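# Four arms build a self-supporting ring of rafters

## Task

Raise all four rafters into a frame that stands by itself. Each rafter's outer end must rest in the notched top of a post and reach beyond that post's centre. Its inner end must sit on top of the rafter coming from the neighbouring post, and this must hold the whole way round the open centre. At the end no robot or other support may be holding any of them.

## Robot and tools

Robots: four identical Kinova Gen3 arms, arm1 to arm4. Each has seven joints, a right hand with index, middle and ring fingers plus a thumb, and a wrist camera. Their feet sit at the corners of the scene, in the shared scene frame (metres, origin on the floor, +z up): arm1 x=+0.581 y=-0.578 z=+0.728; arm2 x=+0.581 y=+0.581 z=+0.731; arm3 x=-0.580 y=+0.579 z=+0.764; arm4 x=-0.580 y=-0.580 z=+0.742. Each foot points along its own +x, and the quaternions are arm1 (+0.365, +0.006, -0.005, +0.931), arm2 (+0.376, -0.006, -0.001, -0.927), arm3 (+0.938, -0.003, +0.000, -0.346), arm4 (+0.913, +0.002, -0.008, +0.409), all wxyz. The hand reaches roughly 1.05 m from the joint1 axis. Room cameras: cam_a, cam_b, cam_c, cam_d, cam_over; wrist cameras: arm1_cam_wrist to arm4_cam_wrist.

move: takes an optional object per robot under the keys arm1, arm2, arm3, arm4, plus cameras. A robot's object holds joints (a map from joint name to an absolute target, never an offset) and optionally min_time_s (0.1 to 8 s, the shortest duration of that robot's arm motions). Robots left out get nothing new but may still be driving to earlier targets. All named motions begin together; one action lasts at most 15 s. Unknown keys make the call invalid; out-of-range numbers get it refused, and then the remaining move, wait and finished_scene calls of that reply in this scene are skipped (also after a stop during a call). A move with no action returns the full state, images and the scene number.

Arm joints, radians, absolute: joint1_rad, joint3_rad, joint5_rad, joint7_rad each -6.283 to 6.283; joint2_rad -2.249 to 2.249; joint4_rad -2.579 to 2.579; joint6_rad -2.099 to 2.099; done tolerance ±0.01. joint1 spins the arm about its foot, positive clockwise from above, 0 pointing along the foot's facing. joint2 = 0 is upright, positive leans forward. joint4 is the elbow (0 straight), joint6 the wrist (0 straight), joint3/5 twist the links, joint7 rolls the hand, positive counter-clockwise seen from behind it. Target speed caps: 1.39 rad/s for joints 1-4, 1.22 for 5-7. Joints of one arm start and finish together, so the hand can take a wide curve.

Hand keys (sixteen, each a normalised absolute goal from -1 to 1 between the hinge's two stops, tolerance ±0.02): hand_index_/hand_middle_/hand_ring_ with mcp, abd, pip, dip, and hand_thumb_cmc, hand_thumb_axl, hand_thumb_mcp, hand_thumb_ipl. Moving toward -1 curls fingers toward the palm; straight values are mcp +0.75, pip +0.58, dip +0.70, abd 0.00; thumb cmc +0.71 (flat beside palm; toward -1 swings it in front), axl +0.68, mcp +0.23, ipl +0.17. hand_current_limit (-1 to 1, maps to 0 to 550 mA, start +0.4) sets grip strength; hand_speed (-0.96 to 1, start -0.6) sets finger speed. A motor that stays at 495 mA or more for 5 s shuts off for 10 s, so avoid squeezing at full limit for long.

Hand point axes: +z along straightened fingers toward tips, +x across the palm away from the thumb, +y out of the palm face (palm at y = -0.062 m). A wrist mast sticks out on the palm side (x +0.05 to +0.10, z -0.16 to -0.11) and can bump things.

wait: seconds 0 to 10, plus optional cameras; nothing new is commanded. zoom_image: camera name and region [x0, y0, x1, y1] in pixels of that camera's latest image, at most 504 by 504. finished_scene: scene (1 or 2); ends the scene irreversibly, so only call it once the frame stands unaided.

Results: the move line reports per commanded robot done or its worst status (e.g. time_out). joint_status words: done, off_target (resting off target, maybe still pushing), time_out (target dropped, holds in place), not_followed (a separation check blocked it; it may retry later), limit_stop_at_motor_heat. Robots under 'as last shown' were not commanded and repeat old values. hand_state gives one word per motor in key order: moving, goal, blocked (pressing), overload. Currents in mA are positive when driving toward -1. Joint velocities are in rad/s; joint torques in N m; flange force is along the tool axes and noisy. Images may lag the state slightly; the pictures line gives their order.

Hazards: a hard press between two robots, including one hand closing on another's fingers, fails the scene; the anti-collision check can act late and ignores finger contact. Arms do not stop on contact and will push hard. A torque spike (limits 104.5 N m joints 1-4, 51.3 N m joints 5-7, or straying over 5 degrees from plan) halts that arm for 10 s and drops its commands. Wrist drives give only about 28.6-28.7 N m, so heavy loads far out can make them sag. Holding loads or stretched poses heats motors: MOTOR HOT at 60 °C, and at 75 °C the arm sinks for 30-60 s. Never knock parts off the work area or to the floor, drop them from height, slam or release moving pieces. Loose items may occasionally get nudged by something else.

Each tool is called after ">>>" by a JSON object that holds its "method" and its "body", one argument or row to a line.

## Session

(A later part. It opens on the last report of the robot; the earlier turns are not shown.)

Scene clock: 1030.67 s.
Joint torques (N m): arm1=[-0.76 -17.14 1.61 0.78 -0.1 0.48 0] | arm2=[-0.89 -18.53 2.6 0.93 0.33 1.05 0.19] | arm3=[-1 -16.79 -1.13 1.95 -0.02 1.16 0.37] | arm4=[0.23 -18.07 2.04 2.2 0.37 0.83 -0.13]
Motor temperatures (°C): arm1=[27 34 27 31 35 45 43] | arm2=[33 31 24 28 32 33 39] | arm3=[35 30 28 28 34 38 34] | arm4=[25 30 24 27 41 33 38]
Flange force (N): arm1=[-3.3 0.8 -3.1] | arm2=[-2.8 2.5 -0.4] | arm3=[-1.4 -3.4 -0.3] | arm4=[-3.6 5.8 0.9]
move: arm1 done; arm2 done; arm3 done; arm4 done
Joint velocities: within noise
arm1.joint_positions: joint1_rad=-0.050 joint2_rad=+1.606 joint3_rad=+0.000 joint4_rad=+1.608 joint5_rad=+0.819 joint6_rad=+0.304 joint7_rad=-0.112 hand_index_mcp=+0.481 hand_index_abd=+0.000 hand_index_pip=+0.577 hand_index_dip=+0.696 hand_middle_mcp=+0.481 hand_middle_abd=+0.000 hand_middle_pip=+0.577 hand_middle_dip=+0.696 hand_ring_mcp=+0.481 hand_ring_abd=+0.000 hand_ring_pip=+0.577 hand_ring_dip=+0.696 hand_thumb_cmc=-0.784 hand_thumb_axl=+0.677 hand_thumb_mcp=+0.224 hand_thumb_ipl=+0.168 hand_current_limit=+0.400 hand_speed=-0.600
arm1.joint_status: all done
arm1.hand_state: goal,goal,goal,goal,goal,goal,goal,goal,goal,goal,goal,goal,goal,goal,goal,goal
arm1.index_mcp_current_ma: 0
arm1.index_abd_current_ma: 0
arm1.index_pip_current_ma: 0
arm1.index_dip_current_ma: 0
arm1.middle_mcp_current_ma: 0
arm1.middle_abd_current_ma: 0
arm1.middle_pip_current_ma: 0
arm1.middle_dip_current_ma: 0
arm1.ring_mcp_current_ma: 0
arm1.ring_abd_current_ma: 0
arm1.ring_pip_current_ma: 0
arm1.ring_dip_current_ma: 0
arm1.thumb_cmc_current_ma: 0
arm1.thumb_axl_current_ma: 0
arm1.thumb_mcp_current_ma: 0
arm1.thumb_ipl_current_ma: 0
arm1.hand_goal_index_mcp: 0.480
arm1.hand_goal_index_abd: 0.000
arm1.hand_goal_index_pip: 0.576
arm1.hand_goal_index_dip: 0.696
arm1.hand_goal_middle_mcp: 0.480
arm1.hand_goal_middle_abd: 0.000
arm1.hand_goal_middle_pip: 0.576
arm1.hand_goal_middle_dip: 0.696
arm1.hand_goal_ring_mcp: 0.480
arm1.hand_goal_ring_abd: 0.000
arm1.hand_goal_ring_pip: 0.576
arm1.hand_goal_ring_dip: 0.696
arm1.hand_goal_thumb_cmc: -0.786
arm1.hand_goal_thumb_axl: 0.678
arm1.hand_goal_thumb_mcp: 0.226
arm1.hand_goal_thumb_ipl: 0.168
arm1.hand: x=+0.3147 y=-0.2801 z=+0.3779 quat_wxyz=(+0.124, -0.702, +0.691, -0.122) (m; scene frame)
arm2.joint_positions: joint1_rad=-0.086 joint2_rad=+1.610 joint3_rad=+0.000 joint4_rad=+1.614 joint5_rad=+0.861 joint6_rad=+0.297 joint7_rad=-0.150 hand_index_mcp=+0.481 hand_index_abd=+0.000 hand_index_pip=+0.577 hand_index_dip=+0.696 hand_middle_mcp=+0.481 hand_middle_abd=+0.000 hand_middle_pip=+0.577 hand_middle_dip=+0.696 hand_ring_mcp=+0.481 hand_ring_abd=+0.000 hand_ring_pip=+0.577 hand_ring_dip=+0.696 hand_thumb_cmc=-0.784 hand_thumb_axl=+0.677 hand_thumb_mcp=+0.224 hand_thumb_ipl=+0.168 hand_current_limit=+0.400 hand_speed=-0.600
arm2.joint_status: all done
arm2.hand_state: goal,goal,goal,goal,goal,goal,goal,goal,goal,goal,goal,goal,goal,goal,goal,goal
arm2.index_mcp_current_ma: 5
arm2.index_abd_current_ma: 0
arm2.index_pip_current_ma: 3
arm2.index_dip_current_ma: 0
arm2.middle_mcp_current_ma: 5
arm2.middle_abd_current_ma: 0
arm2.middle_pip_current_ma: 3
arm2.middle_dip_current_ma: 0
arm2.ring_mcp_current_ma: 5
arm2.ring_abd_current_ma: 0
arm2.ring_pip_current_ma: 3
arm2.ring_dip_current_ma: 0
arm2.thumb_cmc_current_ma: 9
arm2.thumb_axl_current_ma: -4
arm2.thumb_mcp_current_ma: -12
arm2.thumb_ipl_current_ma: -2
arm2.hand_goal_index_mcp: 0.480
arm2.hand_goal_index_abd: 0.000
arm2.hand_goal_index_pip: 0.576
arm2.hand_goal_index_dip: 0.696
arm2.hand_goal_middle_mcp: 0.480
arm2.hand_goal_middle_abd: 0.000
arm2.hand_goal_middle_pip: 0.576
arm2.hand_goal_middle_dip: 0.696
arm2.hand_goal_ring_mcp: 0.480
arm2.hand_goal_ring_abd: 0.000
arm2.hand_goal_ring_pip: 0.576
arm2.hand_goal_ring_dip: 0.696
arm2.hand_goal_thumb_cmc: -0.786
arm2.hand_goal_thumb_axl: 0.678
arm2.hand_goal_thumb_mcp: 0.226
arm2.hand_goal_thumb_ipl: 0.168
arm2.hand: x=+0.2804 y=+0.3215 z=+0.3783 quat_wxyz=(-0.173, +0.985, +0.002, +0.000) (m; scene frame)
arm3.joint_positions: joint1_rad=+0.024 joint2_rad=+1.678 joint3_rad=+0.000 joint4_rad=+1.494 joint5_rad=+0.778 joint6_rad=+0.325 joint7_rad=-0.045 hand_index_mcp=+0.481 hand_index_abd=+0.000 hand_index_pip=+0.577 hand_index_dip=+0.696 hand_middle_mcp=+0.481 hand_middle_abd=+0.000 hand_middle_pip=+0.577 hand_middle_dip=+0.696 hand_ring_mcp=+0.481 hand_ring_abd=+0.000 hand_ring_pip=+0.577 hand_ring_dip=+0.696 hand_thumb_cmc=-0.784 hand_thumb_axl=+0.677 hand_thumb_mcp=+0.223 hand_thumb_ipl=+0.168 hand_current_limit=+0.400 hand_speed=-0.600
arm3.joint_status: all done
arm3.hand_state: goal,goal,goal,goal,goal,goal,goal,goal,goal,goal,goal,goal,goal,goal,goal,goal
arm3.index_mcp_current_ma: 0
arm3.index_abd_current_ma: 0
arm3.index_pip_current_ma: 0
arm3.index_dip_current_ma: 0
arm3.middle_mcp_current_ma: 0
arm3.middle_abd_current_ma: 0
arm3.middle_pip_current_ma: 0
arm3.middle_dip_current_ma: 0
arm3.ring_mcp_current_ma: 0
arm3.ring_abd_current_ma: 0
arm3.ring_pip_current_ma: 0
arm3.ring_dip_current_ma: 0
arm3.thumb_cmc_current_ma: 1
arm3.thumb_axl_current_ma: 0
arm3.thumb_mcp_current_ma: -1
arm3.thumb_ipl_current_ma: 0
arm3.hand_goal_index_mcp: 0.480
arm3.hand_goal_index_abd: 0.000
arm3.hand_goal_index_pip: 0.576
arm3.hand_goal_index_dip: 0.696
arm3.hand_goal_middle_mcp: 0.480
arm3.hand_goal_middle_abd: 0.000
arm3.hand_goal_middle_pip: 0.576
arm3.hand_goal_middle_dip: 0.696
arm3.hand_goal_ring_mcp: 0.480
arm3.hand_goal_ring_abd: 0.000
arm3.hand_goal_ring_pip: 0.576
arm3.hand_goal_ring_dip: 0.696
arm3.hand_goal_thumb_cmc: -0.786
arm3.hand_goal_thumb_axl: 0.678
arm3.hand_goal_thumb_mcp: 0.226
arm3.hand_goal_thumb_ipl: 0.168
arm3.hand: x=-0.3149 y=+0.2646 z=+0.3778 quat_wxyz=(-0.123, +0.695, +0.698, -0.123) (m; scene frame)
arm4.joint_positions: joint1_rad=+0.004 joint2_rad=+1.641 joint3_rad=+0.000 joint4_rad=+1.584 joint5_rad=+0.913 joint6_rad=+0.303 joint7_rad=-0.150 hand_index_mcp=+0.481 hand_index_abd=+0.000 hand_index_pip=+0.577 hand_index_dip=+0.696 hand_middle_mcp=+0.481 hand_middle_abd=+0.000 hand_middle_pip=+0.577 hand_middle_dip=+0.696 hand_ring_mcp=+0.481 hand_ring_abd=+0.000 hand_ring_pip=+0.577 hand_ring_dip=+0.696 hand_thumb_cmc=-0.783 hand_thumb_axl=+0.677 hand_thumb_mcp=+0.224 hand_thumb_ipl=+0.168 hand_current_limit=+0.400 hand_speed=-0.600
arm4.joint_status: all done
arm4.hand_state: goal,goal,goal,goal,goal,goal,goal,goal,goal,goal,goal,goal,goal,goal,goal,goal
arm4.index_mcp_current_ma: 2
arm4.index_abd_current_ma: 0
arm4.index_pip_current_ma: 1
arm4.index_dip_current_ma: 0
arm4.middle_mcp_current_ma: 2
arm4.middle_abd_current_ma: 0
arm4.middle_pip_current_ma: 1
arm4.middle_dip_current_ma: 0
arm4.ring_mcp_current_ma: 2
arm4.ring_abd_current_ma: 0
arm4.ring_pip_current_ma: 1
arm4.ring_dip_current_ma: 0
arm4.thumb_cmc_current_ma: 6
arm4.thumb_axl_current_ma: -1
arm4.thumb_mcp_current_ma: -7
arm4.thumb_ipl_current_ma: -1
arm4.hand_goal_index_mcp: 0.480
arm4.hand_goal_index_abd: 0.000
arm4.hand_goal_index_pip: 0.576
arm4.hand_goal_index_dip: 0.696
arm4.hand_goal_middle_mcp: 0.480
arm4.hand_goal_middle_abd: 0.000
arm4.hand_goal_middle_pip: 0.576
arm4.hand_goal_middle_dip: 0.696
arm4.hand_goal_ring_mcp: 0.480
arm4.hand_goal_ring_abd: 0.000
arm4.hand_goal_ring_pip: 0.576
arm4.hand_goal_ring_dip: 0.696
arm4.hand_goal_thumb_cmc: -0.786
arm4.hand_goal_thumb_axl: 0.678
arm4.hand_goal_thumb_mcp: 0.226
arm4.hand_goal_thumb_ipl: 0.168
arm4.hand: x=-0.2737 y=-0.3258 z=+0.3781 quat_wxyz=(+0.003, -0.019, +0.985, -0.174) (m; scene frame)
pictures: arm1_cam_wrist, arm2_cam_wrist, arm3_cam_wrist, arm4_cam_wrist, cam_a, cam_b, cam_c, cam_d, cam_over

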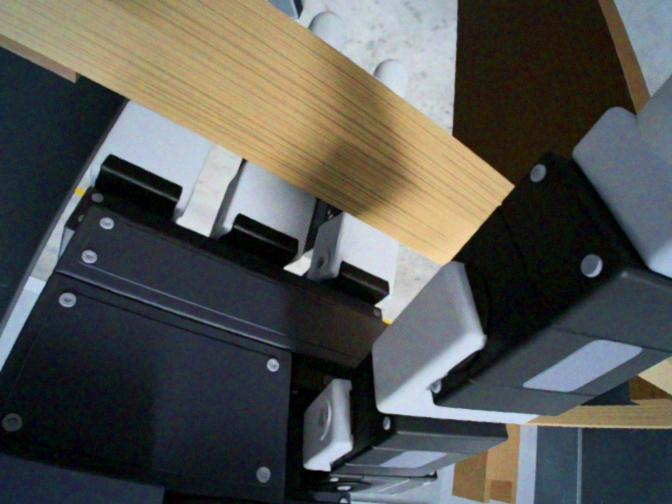

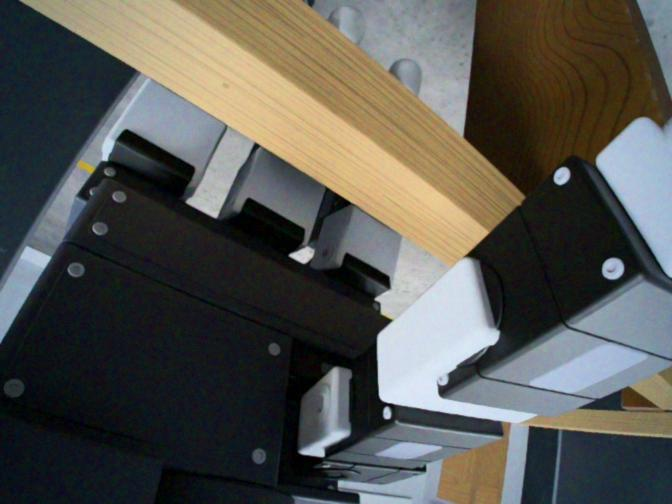

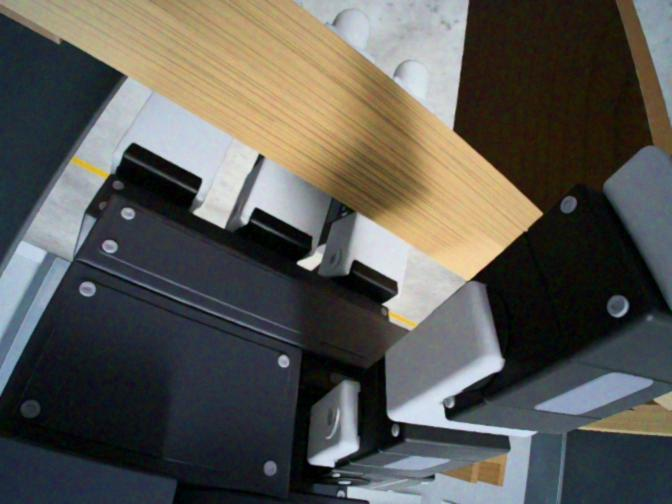

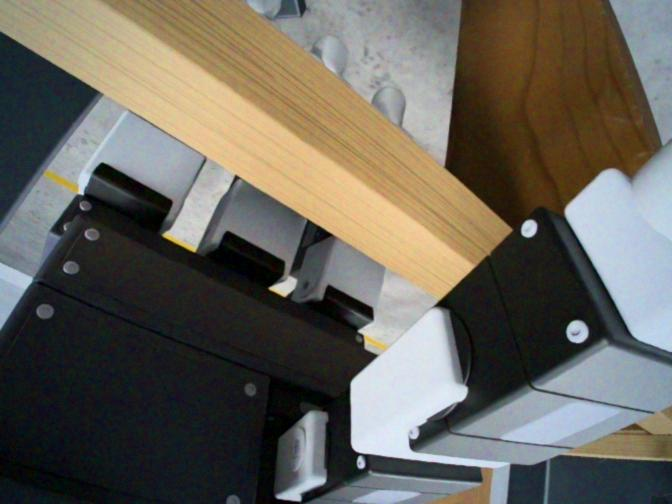

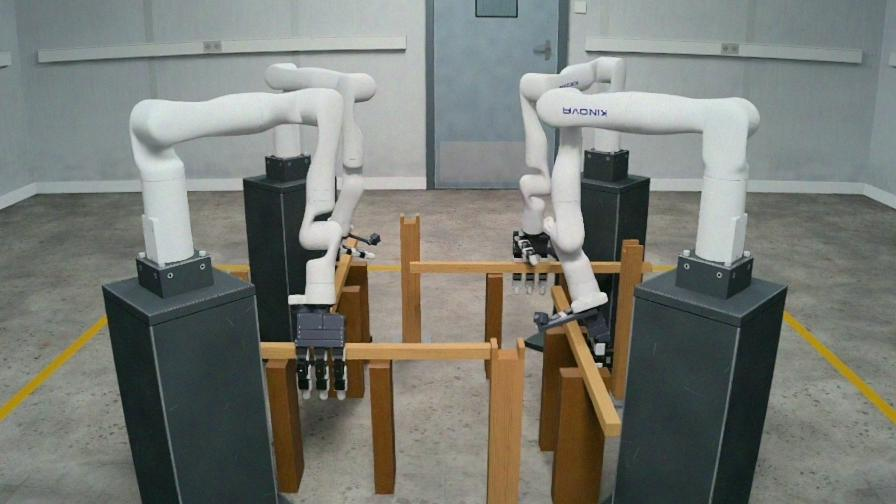

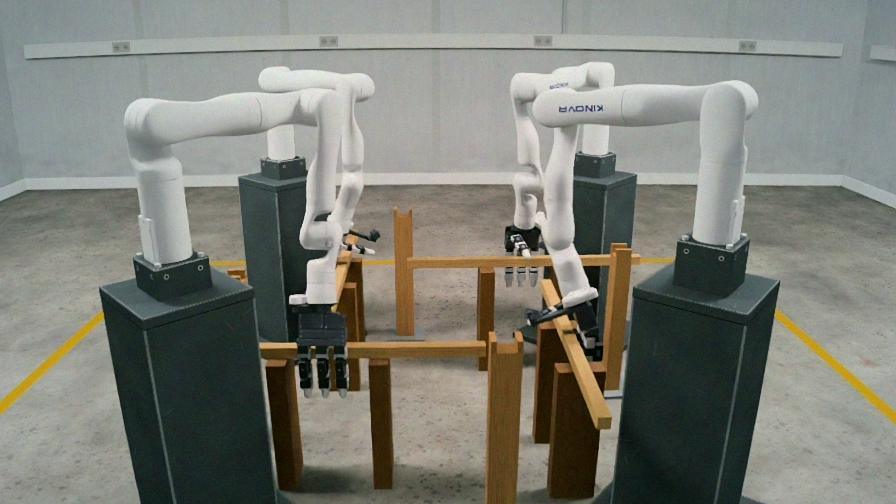

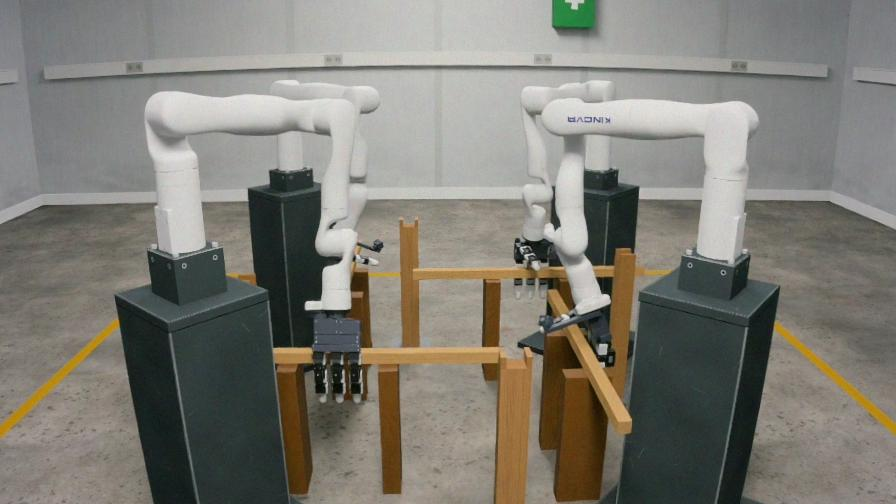

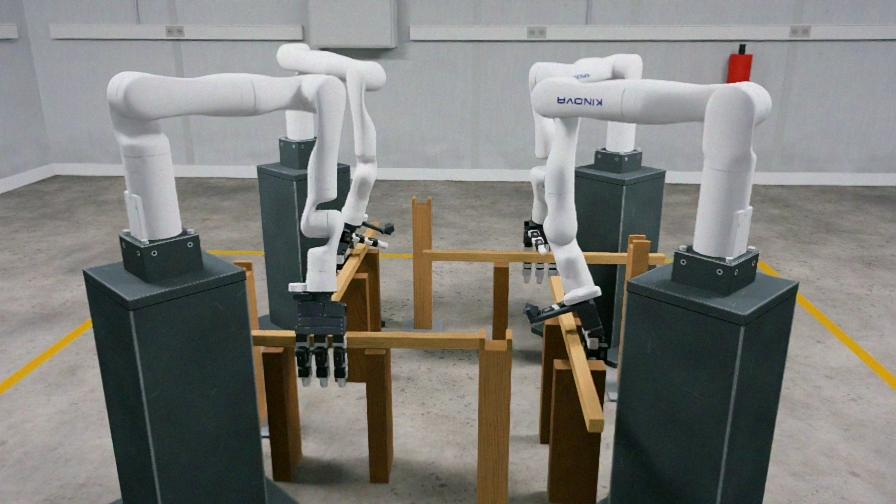

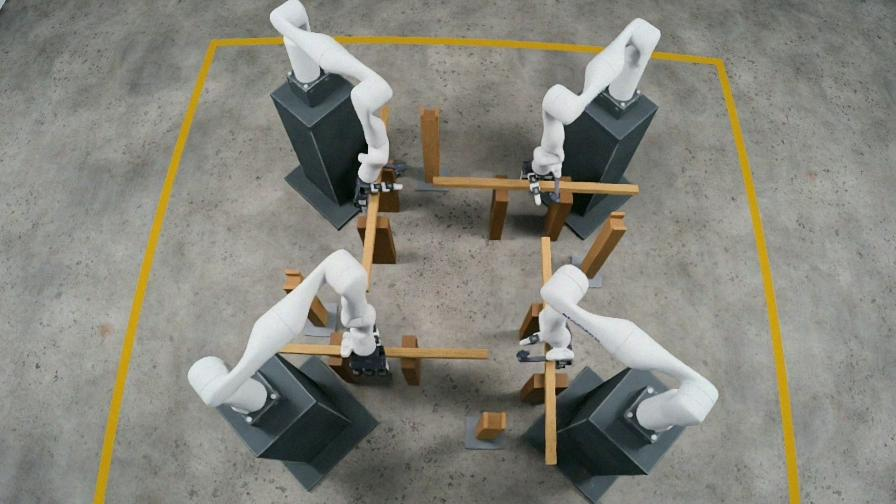

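>>> {"method": "move", "body": {
  "arm1": {"joints":{"joint1_rad":-0.0706,"joint2_rad":1.5902,"joint4_rad":1.5935,"joint5_rad":0.7303,"joint6_rad":0.3239,"joint7_rad":-0.0408},"min_time_s":1.5},
  "arm2": {"joints":{"joint1_rad":-0.1068,"joint2_rad":1.5946,"joint4_rad":1.5995,"joint5_rad":0.7683,"joint6_rad":0.3163,"joint7_rad":-0.0750},"min_time_s":1.5},
  "arm3": {"joints":{"joint1_rad":0.0029,"joint2_rad":1.6633,"joint4_rad":1.4808,"joint5_rad":0.7027,"joint6_rad":0.3449,"joint7_rad":0.0118},"min_time_s":1.5},
  "arm4": {"joints":{"joint1_rad":-0.0184,"joint2_rad":1.6254,"joint4_rad":1.5724,"joint5_rad":0.8224,"joint6_rad":0.3185,"joint7_rad":-0.0797},"min_time_s":1.5},
  "cameras": []
}}

>>> {"method": "move", "body": {
  "arm1": {"joints":{"hand_index_pip":-0.737,"hand_middle_pip":-0.737,"hand_ring_pip":-0.737}},
  "arm2": {"joints":{"hand_index_pip":-0.737,"hand_middle_pip":-0.737,"hand_ring_pip":-0.737}},
  "arm3": {"joints":{"hand_index_pip":-0.737,"hand_middle_pip":-0.737,"hand_ring_pip":-0.737}},
  "arm4": {"joints":{"hand_index_pip":-0.737,"hand_middle_pip":-0.737,"hand_ring_pip":-0.737}},
  "cameras": ["all"]
}}

>>> {"method": "zoom_image", "body": {
  "camera": "cam_d",
  "region": [270, 300, 370, 400]
}}

>>> {"method": "zoom_image", "body": {
  "camera": "cam_a",
  "region": [270, 310, 370, 410]
}}

>>> {"method": "zoom_image", "body": {
  "camera": "cam_a",
  "region": [470, 220, 570, 320]
}}

Scene clock: 1088.40 s.
Joint torques (N m): arm1=[-0.75 -17.4 1.56 0.54 -0.07 0.49 0.02] | arm2=[-0.91 -18.8 2.6 0.73 0.36 1.1 0.22] | arm3=[-1.09 -17.11 -1.17 1.72 -0.02 1.19 0.36] | arm4=[0.31 -18.29 1.99 2.02 0.35 0.85 -0.16]
Motor temperatures (°C): arm1=[27 35 27 31 35 45 43] | arm2=[33 31 24 28 32 33 39] | arm3=[35 30 28 28 34 38 34] | arm4=[25 30 24 27 41 33 38]
Flange force (N): arm1=[-2.7 0.3 -3.0] | arm2=[-2.2 1.9 -0.1] | arm3=[-1.8 -3.1 -0.2] | arm4=[-3.1 5.5 0.9]
move: arm1 done; arm2 done; arm3 done; arm4 done
Joint velocities: within noise
arm1.joint_positions: joint1_rad=-0.071 joint2_rad=+1.590 joint3_rad=+0.000 joint4_rad=+1.593 joint5_rad=+0.730 joint6_rad=+0.324 joint7_rad=-0.041 hand_index_mcp=+0.481 hand_index_abd=+0.000 hand_index_pip=+0.577 hand_index_dip=+0.696 hand_middle_mcp=+0.481 hand_middle_abd=+0.000 hand_middle_pip=+0.577 hand_middle_dip=+0.696 hand_ring_mcp=+0.481 hand_ring_abd=+0.000 hand_ring_pip=+0.577 hand_ring_dip=+0.696 hand_thumb_cmc=-0.784 hand_thumb_axl=+0.677 hand_thumb_mcp=+0.224 hand_thumb_ipl=+0.168 hand_current_limit=+0.400 hand_speed=-0.600
arm1.joint_status: all done
arm1.hand_state: goal,goal,goal,goal,goal,goal,goal,goal,goal,goal,goal,goal,goal,goal,goal,goal
arm1.index_mcp_current_ma: 0
arm1.index_abd_current_ma: 0
arm1.index_pip_current_ma: 0
arm1.index_dip_current_ma: 0
arm1.middle_mcp_current_ma: 0
arm1.middle_abd_current_ma: 0
arm1.middle_pip_current_ma: 0
arm1.middle_dip_current_ma: 0
arm1.ring_mcp_current_ma: 0
arm1.ring_abd_current_ma: 0
arm1.ring_pip_current_ma: 0
arm1.ring_dip_current_ma: 0
arm1.thumb_cmc_current_ma: 0
arm1.thumb_axl_current_ma: 0
arm1.thumb_mcp_current_ma: 0
arm1.thumb_ipl_current_ma: 0
arm1.hand_goal_index_mcp: 0.480
arm1.hand_goal_index_abd: 0.000
arm1.hand_goal_index_pip: 0.576
arm1.hand_goal_index_dip: 0.696
arm1.hand_goal_middle_mcp: 0.480
arm1.hand_goal_middle_abd: 0.000
arm1.hand_goal_middle_pip: 0.576
arm1.hand_goal_middle_dip: 0.696
arm1.hand_goal_ring_mcp: 0.480
arm1.hand_goal_ring_abd: 0.000
arm1.hand_goal_ring_pip: 0.576
arm1.hand_goal_ring_dip: 0.696
arm1.hand_goal_thumb_cmc: -0.786
arm1.hand_goal_thumb_axl: 0.678
arm1.hand_goal_thumb_mcp: 0.226
arm1.hand_goal_thumb_ipl: 0.168
arm1.hand: x=+0.3015 y=-0.2803 z=+0.3839 quat_wxyz=(+0.124, -0.702, +0.691, -0.122) (m; scene frame)
arm2.joint_positions: joint1_rad=-0.107 joint2_rad=+1.595 joint3_rad=+0.000 joint4_rad=+1.600 joint5_rad=+0.768 joint6_rad=+0.316 joint7_rad=-0.075 hand_index_mcp=+0.481 hand_index_abd=+0.000 hand_index_pip=+0.577 hand_index_dip=+0.696 hand_middle_mcp=+0.481 hand_middle_abd=+0.000 hand_middle_pip=+0.577 hand_middle_dip=+0.696 hand_ring_mcp=+0.481 hand_ring_abd=+0.000 hand_ring_pip=+0.577 hand_ring_dip=+0.696 hand_thumb_cmc=-0.784 hand_thumb_axl=+0.677 hand_thumb_mcp=+0.224 hand_thumb_ipl=+0.168 hand_current_limit=+0.400 hand_speed=-0.600
arm2.joint_status: all done
arm2.hand_state: goal,goal,goal,goal,goal,goal,goal,goal,goal,goal,goal,goal,goal,goal,goal,goal
arm2.index_mcp_current_ma: 5
arm2.index_abd_current_ma: 0
arm2.index_pip_current_ma: 3
arm2.index_dip_current_ma: 0
arm2.middle_mcp_current_ma: 5
arm2.middle_abd_current_ma: 0
arm2.middle_pip_current_ma: 3
arm2.middle_dip_current_ma: 0
arm2.ring_mcp_current_ma: 5
arm2.ring_abd_current_ma: 0
arm2.ring_pip_current_ma: 3
arm2.ring_dip_current_ma: 0
arm2.thumb_cmc_current_ma: 9
arm2.thumb_axl_current_ma: -4
arm2.thumb_mcp_current_ma: -12
arm2.thumb_ipl_current_ma: -2
arm2.hand_goal_index_mcp: 0.480
arm2.hand_goal_index_abd: 0.000
arm2.hand_goal_index_pip: 0.576
arm2.hand_goal_index_dip: 0.696
arm2.hand_goal_middle_mcp: 0.480
arm2.hand_goal_middle_abd: 0.000
arm2.hand_goal_middle_pip: 0.576
arm2.hand_goal_middle_dip: 0.696
arm2.hand_goal_ring_mcp: 0.480
arm2.hand_goal_ring_abd: 0.000
arm2.hand_goal_ring_pip: 0.576
arm2.hand_goal_ring_dip: 0.696
arm2.hand_goal_thumb_cmc: -0.786
arm2.hand_goal_thumb_axl: 0.678
arm2.hand_goal_thumb_mcp: 0.226
arm2.hand_goal_thumb_ipl: 0.168
arm2.hand: x=+0.2804 y=+0.3086 z=+0.3843 quat_wxyz=(-0.173, +0.985, +0.002, +0.000) (m; scene frame)
arm3.joint_positions: joint1_rad=+0.003 joint2_rad=+1.663 joint3_rad=+0.000 joint4_rad=+1.481 joint5_rad=+0.703 joint6_rad=+0.345 joint7_rad=+0.012 hand_index_mcp=+0.481 hand_index_abd=+0.000 hand_index_pip=+0.577 hand_index_dip=+0.696 hand_middle_mcp=+0.481 hand_middle_abd=+0.000 hand_middle_pip=+0.577 hand_middle_dip=+0.696 hand_ring_mcp=+0.481 hand_ring_abd=+0.000 hand_ring_pip=+0.577 hand_ring_dip=+0.696 hand_thumb_cmc=-0.784 hand_thumb_axl=+0.677 hand_thumb_mcp=+0.223 hand_thumb_ipl=+0.168 hand_current_limit=+0.400 hand_speed=-0.600
arm3.joint_status: all done
arm3.hand_state: goal,goal,goal,goal,goal,goal,goal,goal,goal,goal,goal,goal,goal,goal,goal,goal
arm3.index_mcp_current_ma: 0
arm3.index_abd_current_ma: 0
arm3.index_pip_current_ma: 0
arm3.index_dip_current_ma: 0
arm3.middle_mcp_current_ma: 0
arm3.middle_abd_current_ma: 0
arm3.middle_pip_current_ma: 0
arm3.middle_dip_current_ma: 0
arm3.ring_mcp_current_ma: 0
arm3.ring_abd_current_ma: 0
arm3.ring_pip_current_ma: 0
arm3.ring_dip_current_ma: 0
arm3.thumb_cmc_current_ma: 1
arm3.thumb_axl_current_ma: 0
arm3.thumb_mcp_current_ma: -1
arm3.thumb_ipl_current_ma: 0
arm3.hand_goal_index_mcp: 0.480
arm3.hand_goal_index_abd: 0.000
arm3.hand_goal_index_pip: 0.576
arm3.hand_goal_index_dip: 0.696
arm3.hand_goal_middle_mcp: 0.480
arm3.hand_goal_middle_abd: 0.000
arm3.hand_goal_middle_pip: 0.576
arm3.hand_goal_middle_dip: 0.696
arm3.hand_goal_ring_mcp: 0.480
arm3.hand_goal_ring_abd: 0.000
arm3.hand_goal_ring_pip: 0.576
arm3.hand_goal_ring_dip: 0.696
arm3.hand_goal_thumb_cmc: -0.786
arm3.hand_goal_thumb_axl: 0.678
arm3.hand_goal_thumb_mcp: 0.226
arm3.hand_goal_thumb_ipl: 0.168
arm3.hand: x=-0.3018 y=+0.2647 z=+0.3836 quat_wxyz=(-0.123, +0.695, +0.698, -0.123) (m; scene frame)
arm4.joint_positions: joint1_rad=-0.018 joint2_rad=+1.625 joint3_rad=+0.000 joint4_rad=+1.572 joint5_rad=+0.822 joint6_rad=+0.319 joint7_rad=-0.080 hand_index_mcp=+0.481 hand_index_abd=+0.000 hand_index_pip=+0.577 hand_index_dip=+0.696 hand_middle_mcp=+0.481 hand_middle_abd=+0.000 hand_middle_pip=+0.577 hand_middle_dip=+0.696 hand_ring_mcp=+0.481 hand_ring_abd=+0.000 hand_ring_pip=+0.577 hand_ring_dip=+0.696 hand_thumb_cmc=-0.783 hand_thumb_axl=+0.677 hand_thumb_mcp=+0.224 hand_thumb_ipl=+0.168 hand_current_limit=+0.400 hand_speed=-0.600
arm4.joint_status: all done
arm4.hand_state: goal,goal,goal,goal,goal,goal,goal,goal,goal,goal,goal,goal,goal,goal,goal,goal
arm4.index_mcp_current_ma: 2
arm4.index_abd_current_ma: 0
arm4.index_pip_current_ma: 1
arm4.index_dip_current_ma: 0
arm4.middle_mcp_current_ma: 2
arm4.middle_abd_current_ma: 0
arm4.middle_pip_current_ma: 1
arm4.middle_dip_current_ma: 0
arm4.ring_mcp_current_ma: 2
arm4.ring_abd_current_ma: 0
arm4.ring_pip_current_ma: 1
arm4.ring_dip_current_ma: 0
arm4.thumb_cmc_current_ma: 6
arm4.thumb_axl_current_ma: -1
arm4.thumb_mcp_current_ma: -7
arm4.thumb_ipl_current_ma: -1
arm4.hand_goal_index_mcp: 0.480
arm4.hand_goal_index_abd: 0.000
arm4.hand_goal_index_pip: 0.576
arm4.hand_goal_index_dip: 0.696
arm4.hand_goal_middle_mcp: 0.480
arm4.hand_goal_middle_abd: 0.000
arm4.hand_goal_middle_pip: 0.576
arm4.hand_goal_middle_dip: 0.696
arm4.hand_goal_ring_mcp: 0.480
arm4.hand_goal_ring_abd: 0.000
arm4.hand_goal_ring_pip: 0.576
arm4.hand_goal_ring_dip: 0.696
arm4.hand_goal_thumb_cmc: -0.786
arm4.hand_goal_thumb_axl: 0.678
arm4.hand_goal_thumb_mcp: 0.226
arm4.hand_goal_thumb_ipl: 0.168
arm4.hand: x=-0.2743 y=-0.3128 z=+0.3841 quat_wxyz=(+0.003, -0.018, +0.985, -0.173) (m; scene frame)
pictures: none
No camera images: "cameras" was empty.

Scene clock: 1089.80 s.
Joint torques (N m): arm1=[-0.79 -18.14 1.43 0.99 -0.09 0.64 0.05] | arm2=[-0.89 -19.97 2.76 0.83 0.34 1.21 0.18] | arm3=[-1.05 -18.09 -1.15 1.99 0 1.38 0.41] | arm4=[0.29 -19.66 2.11 2.24 0.38 1.03 -0.14]
Motor temperatures (°C): arm1=[27 35 27 31 35 45 43] | arm2=[33 31 24 28 32 33 39] | arm3=[35 30 28 28 34 38 34] | arm4=[25 30 24 27 41 33 38]
Flange force (N): arm1=[-3.3 1.5 -0.4] | arm2=[-2.3 3.0 2.7] | arm3=[-1.8 -2.0 2.6] | arm4=[-3.1 6.8 4.5]
move: arm1 off_target; arm2 done; arm3 off_target; arm4 off_target
Joint velocities: within noise
arm1.joint_positions: joint1_rad=-0.071 joint2_rad=+1.590 joint3_rad=+0.000 joint4_rad=+1.593 joint5_rad=+0.730 joint6_rad=+0.324 joint7_rad=-0.041 hand_index_mcp=+0.482 hand_index_abd=+0.000 hand_index_pip=-0.724 hand_index_dip=+0.696 hand_middle_mcp=+0.483 hand_middle_abd=+0.000 hand_middle_pip=-0.722 hand_middle_dip=+0.696 hand_ring_mcp=+0.484 hand_ring_abd=+0.002 hand_ring_pip=-0.716 hand_ring_dip=+0.696 hand_thumb_cmc=-0.784 hand_thumb_axl=+0.677 hand_thumb_mcp=+0.224 hand_thumb_ipl=+0.168 hand_current_limit=+0.400 hand_speed=-0.600
arm1.joint_status: hand_ring_pip off_target (ended at -0.716, target -0.737); the others done
arm1.hand_state: goal,goal,goal,goal,goal,goal,goal,goal,goal,goal,blocked,goal,goal,goal,goal,goal
arm1.index_mcp_current_ma: 0
arm1.index_abd_current_ma: 0
arm1.index_pip_current_ma: 4
arm1.index_dip_current_ma: 0
arm1.middle_mcp_current_ma: 0
arm1.middle_abd_current_ma: 0
arm1.middle_pip_current_ma: 5
arm1.middle_dip_current_ma: 0
arm1.ring_mcp_current_ma: 0
arm1.ring_abd_current_ma: 0
arm1.ring_pip_current_ma: 9
arm1.ring_dip_current_ma: 0
arm1.thumb_cmc_current_ma: 0
arm1.thumb_axl_current_ma: 0
arm1.thumb_mcp_current_ma: 0
arm1.thumb_ipl_current_ma: 0
arm1.hand_goal_index_mcp: 0.480
arm1.hand_goal_index_abd: 0.000
arm1.hand_goal_index_pip: -0.736
arm1.hand_goal_index_dip: 0.696
arm1.hand_goal_middle_mcp: 0.480
arm1.hand_goal_middle_abd: 0.000
arm1.hand_goal_middle_pip: -0.736
arm1.hand_goal_middle_dip: 0.696
arm1.hand_goal_ring_mcp: 0.480
arm1.hand_goal_ring_abd: 0.000
arm1.hand_goal_ring_pip: -0.736
arm1.hand_goal_ring_dip: 0.696
arm1.hand_goal_thumb_cmc: -0.786
arm1.hand_goal_thumb_axl: 0.678
arm1.hand_goal_thumb_mcp: 0.226
arm1.hand_goal_thumb_ipl: 0.168
arm1.hand: x=+0.3015 y=-0.2803 z=+0.3839 quat_wxyz=(+0.124, -0.702, +0.691, -0.122) (m; scene frame)
arm2.joint_positions: joint1_rad=-0.107 joint2_rad=+1.595 joint3_rad=+0.000 joint4_rad=+1.599 joint5_rad=+0.768 joint6_rad=+0.316 joint7_rad=-0.075 hand_index_mcp=+0.484 hand_index_abd=+0.000 hand_index_pip=-0.718 hand_index_dip=+0.696 hand_middle_mcp=+0.484 hand_middle_abd=+0.000 hand_middle_pip=-0.718 hand_middle_dip=+0.696 hand_ring_mcp=+0.485 hand_ring_abd=+0.000 hand_ring_pip=-0.719 hand_ring_dip=+0.696 hand_thumb_cmc=-0.784 hand_thumb_axl=+0.677 hand_thumb_mcp=+0.224 hand_thumb_ipl=+0.168 hand_current_limit=+0.400 hand_speed=-0.600
arm2.joint_status: all done
arm2.hand_state: goal,goal,goal,goal,goal,goal,goal,goal,goal,goal,goal,goal,goal,goal,goal,goal
arm2.index_mcp_current_ma: 20
arm2.index_abd_current_ma: 0
arm2.index_pip_current_ma: 82
arm2.index_dip_current_ma: 0
arm2.middle_mcp_current_ma: 21
arm2.middle_abd_current_ma: 0
arm2.middle_pip_current_ma: 82
arm2.middle_dip_current_ma: 0
arm2.ring_mcp_current_ma: 22
arm2.ring_abd_current_ma: 0
arm2.ring_pip_current_ma: 80
arm2.ring_dip_current_ma: 0
arm2.thumb_cmc_current_ma: 9
arm2.thumb_axl_current_ma: -4
arm2.thumb_mcp_current_ma: -12
arm2.thumb_ipl_current_ma: -2
arm2.hand_goal_index_mcp: 0.480
arm2.hand_goal_index_abd: 0.000
arm2.hand_goal_index_pip: -0.736
arm2.hand_goal_index_dip: 0.696
arm2.hand_goal_middle_mcp: 0.480
arm2.hand_goal_middle_abd: 0.000
arm2.hand_goal_middle_pip: -0.736
arm2.hand_goal_middle_dip: 0.696
arm2.hand_goal_ring_mcp: 0.480
arm2.hand_goal_ring_abd: 0.000
arm2.hand_goal_ring_pip: -0.736
arm2.hand_goal_ring_dip: 0.696
arm2.hand_goal_thumb_cmc: -0.786
arm2.hand_goal_thumb_axl: 0.678
arm2.hand_goal_thumb_mcp: 0.226
arm2.hand_goal_thumb_ipl: 0.168
arm2.hand: x=+0.2804 y=+0.3085 z=+0.3843 quat_wxyz=(-0.173, +0.985, +0.002, +0.000) (m; scene frame)
arm3.joint_positions: joint1_rad=+0.003 joint2_rad=+1.663 joint3_rad=+0.000 joint4_rad=+1.481 joint5_rad=+0.703 joint6_rad=+0.345 joint7_rad=+0.012 hand_index_mcp=+0.484 hand_index_abd=+0.000 hand_index_pip=-0.719 hand_index_dip=+0.696 hand_middle_mcp=+0.484 hand_middle_abd=+0.000 hand_middle_pip=-0.719 hand_middle_dip=+0.696 hand_ring_mcp=+0.484 hand_ring_abd=+0.001 hand_ring_pip=-0.716 hand_ring_dip=+0.696 hand_thumb_cmc=-0.784 hand_thumb_axl=+0.677 hand_thumb_mcp=+0.223 hand_thumb_ipl=+0.168 hand_current_limit=+0.400 hand_speed=-0.600
arm3.joint_status: hand_ring_pip off_target (ended at -0.716, target -0.737); the others done
arm3.hand_state: goal,goal,goal,goal,goal,goal,goal,goal,goal,goal,goal,goal,goal,goal,goal,goal
arm3.index_mcp_current_ma: 2
arm3.index_abd_current_ma: 0
arm3.index_pip_current_ma: 15
arm3.index_dip_current_ma: 0
arm3.middle_mcp_current_ma: 2
arm3.middle_abd_current_ma: 0
arm3.middle_pip_current_ma: 16
arm3.middle_dip_current_ma: 0
arm3.ring_mcp_current_ma: 2
arm3.ring_abd_current_ma: 0
arm3.ring_pip_current_ma: 19
arm3.ring_dip_current_ma: 0
arm3.thumb_cmc_current_ma: 1
arm3.thumb_axl_current_ma: 0
arm3.thumb_mcp_current_ma: -1
arm3.thumb_ipl_current_ma: 0
arm3.hand_goal_index_mcp: 0.480
arm3.hand_goal_index_abd: 0.000
arm3.hand_goal_index_pip: -0.736
arm3.hand_goal_index_dip: 0.696
arm3.hand_goal_middle_mcp: 0.480
arm3.hand_goal_middle_abd: 0.000
arm3.hand_goal_middle_pip: -0.736
arm3.hand_goal_middle_dip: 0.696
arm3.hand_goal_ring_mcp: 0.480
arm3.hand_goal_ring_abd: 0.000
arm3.hand_goal_ring_pip: -0.736
arm3.hand_goal_ring_dip: 0.696
arm3.hand_goal_thumb_cmc: -0.786
arm3.hand_goal_thumb_axl: 0.678
arm3.hand_goal_thumb_mcp: 0.226
arm3.hand_goal_thumb_ipl: 0.168
arm3.hand: x=-0.3018 y=+0.2647 z=+0.3837 quat_wxyz=(-0.123, +0.695, +0.698, -0.123) (m; scene frame)
arm4.joint_positions: joint1_rad=-0.018 joint2_rad=+1.625 joint3_rad=+0.000 joint4_rad=+1.572 joint5_rad=+0.822 joint6_rad=+0.319 joint7_rad=-0.080 hand_index_mcp=+0.486 hand_index_abd=+0.000 hand_index_pip=-0.716 hand_index_dip=+0.696 hand_middle_mcp=+0.486 hand_middle_abd=+0.000 hand_middle_pip=-0.716 hand_middle_dip=+0.696 hand_ring_mcp=+0.485 hand_ring_abd=+0.000 hand_ring_pip=-0.716 hand_ring_dip=+0.696 hand_thumb_cmc=-0.783 hand_thumb_axl=+0.677 hand_thumb_mcp=+0.224 hand_thumb_ipl=+0.168 hand_current_limit=+0.400 hand_speed=-0.600
arm4.joint_status: hand_index_pip off_target (ended at -0.716, target -0.737); hand_middle_pip off_target (ended at -0.716, target -0.737); hand_ring_pip off_target (ended at -0.716, target -0.737)
arm4.hand_state: goal,goal,blocked,goal,goal,goal,blocked,goal,goal,goal,blocked,goal,goal,goal,goal,goal
arm4.index_mcp_current_ma: 14
arm4.index_abd_current_ma: 0
arm4.index_pip_current_ma: 60
arm4.index_dip_current_ma: 0
arm4.middle_mcp_current_ma: 14
arm4.middle_abd_current_ma: 0
arm4.middle_pip_current_ma: 60
arm4.middle_dip_current_ma: 0
arm4.ring_mcp_current_ma: 14
arm4.ring_abd_current_ma: 0
arm4.ring_pip_current_ma: 60
arm4.ring_dip_current_ma: 0
arm4.thumb_cmc_current_ma: 6
arm4.thumb_axl_current_ma: -1
arm4.thumb_mcp_current_ma: -7
arm4.thumb_ipl_current_ma: -1
arm4.hand_goal_index_mcp: 0.480
arm4.hand_goal_index_abd: 0.000
arm4.hand_goal_index_pip: -0.736
arm4.hand_goal_index_dip: 0.696
arm4.hand_goal_middle_mcp: 0.480
arm4.hand_goal_middle_abd: 0.000
arm4.hand_goal_middle_pip: -0.736
arm4.hand_goal_middle_dip: 0.696
arm4.hand_goal_ring_mcp: 0.480
arm4.hand_goal_ring_abd: 0.000
arm4.hand_goal_ring_pip: -0.736
arm4.hand_goal_ring_dip: 0.696
arm4.hand_goal_thumb_cmc: -0.786
arm4.hand_goal_thumb_axl: 0.678
arm4.hand_goal_thumb_mcp: 0.226
arm4.hand_goal_thumb_ipl: 0.168
arm4.hand: x=-0.2743 y=-0.3127 z=+0.3841 quat_wxyz=(+0.003, -0.018, +0.985, -0.173) (m; scene frame)
pictures: arm1_cam_wrist, arm2_cam_wrist, arm3_cam_wrist, arm4_cam_wrist, cam_a, cam_b, cam_c, cam_d, cam_over

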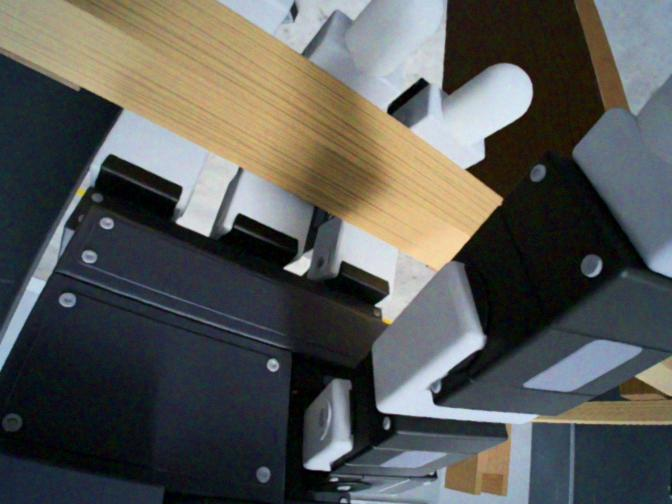

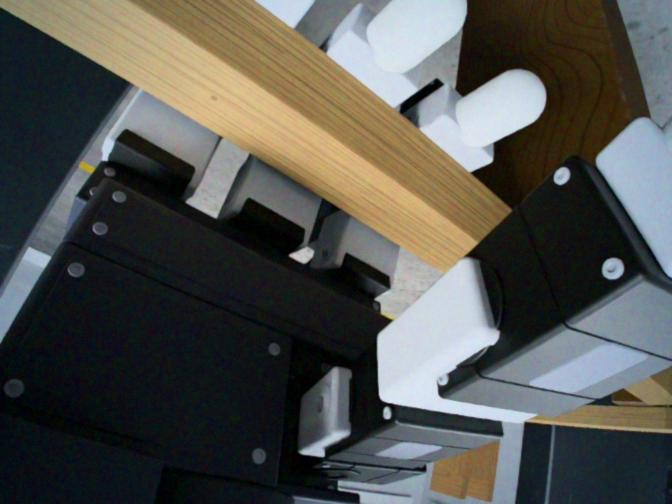

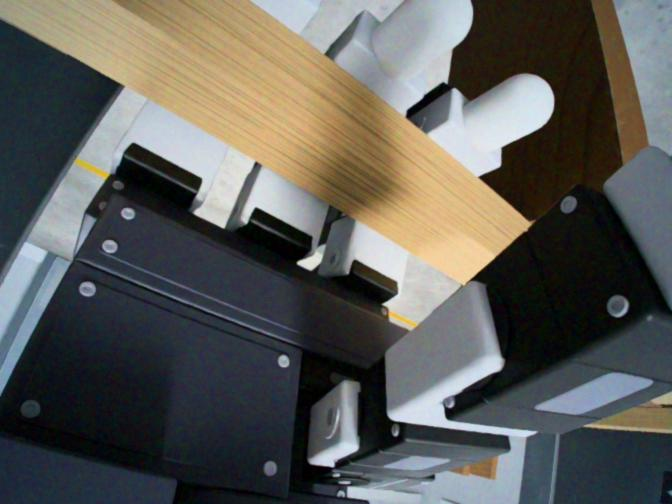

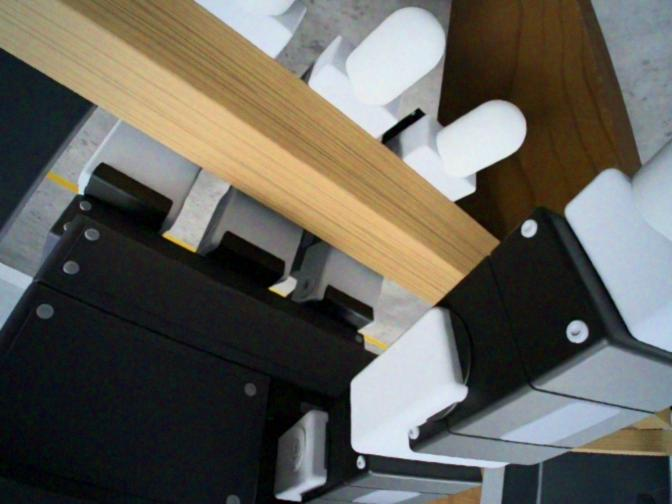

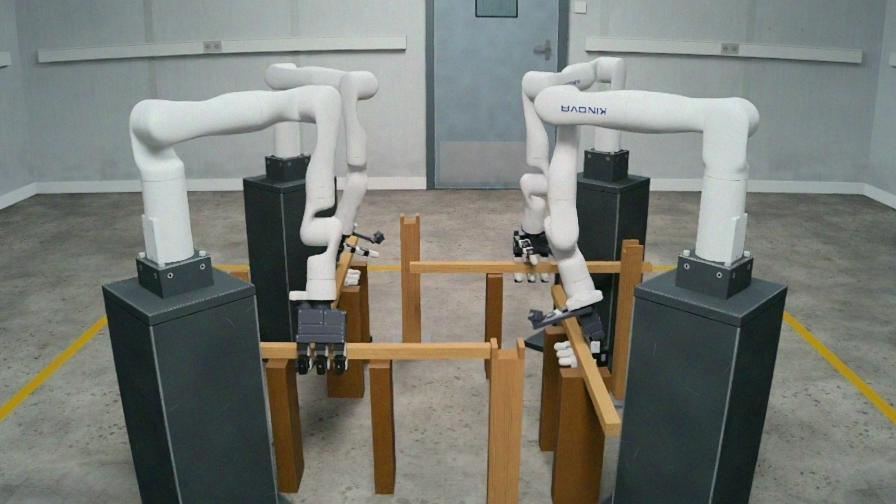

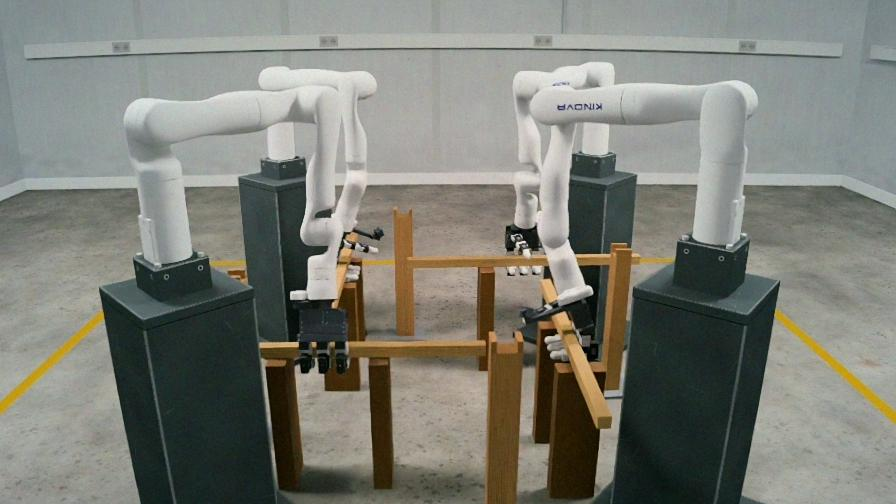

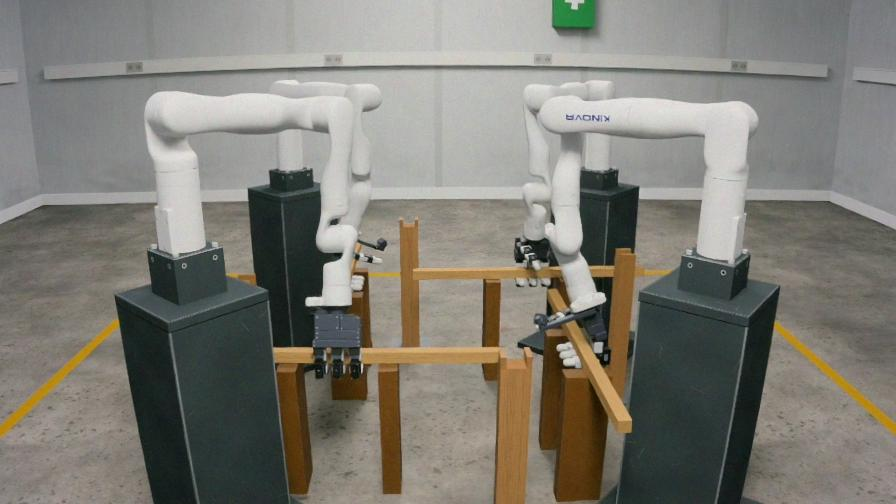

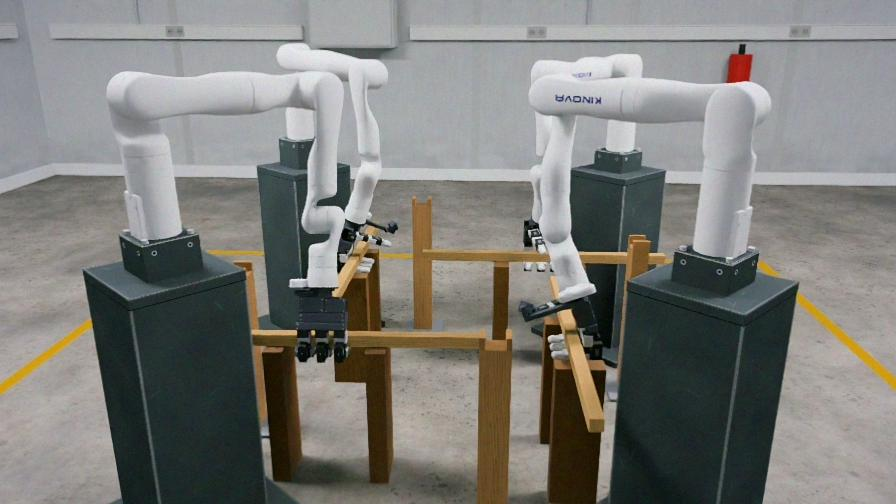

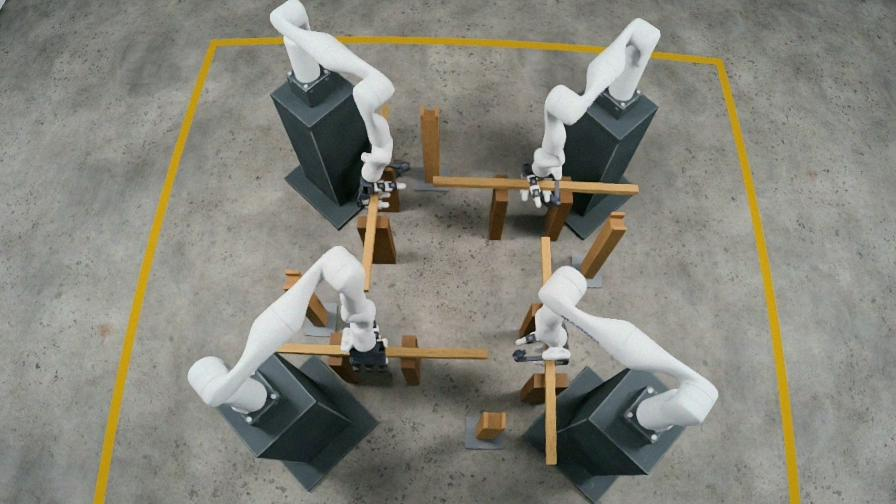

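Scaled by 5.040 from the camera's 896x504 image, which has a finer 1280x720 frame.

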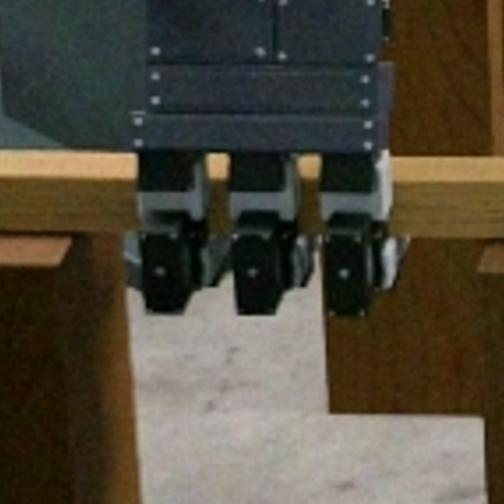

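Scaled by 5.040 from the camera's 896x504 image, which has a finer 1280x720 frame.

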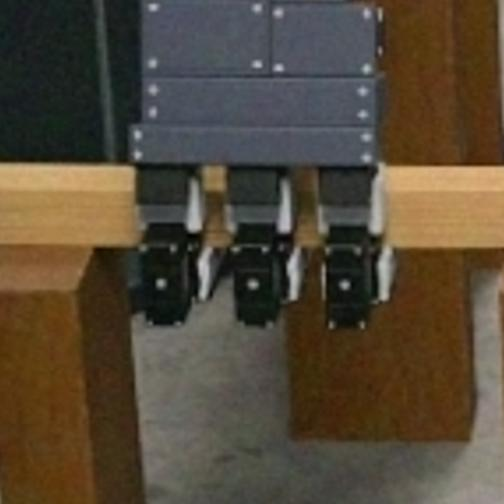

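Scaled by 5.040 from the camera's 896x504 image, which has a finer 1280x720 frame.

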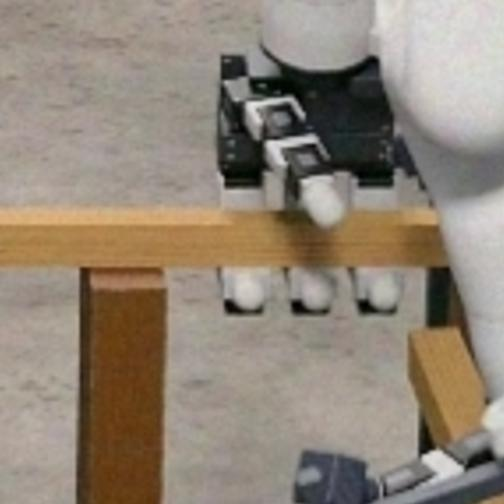

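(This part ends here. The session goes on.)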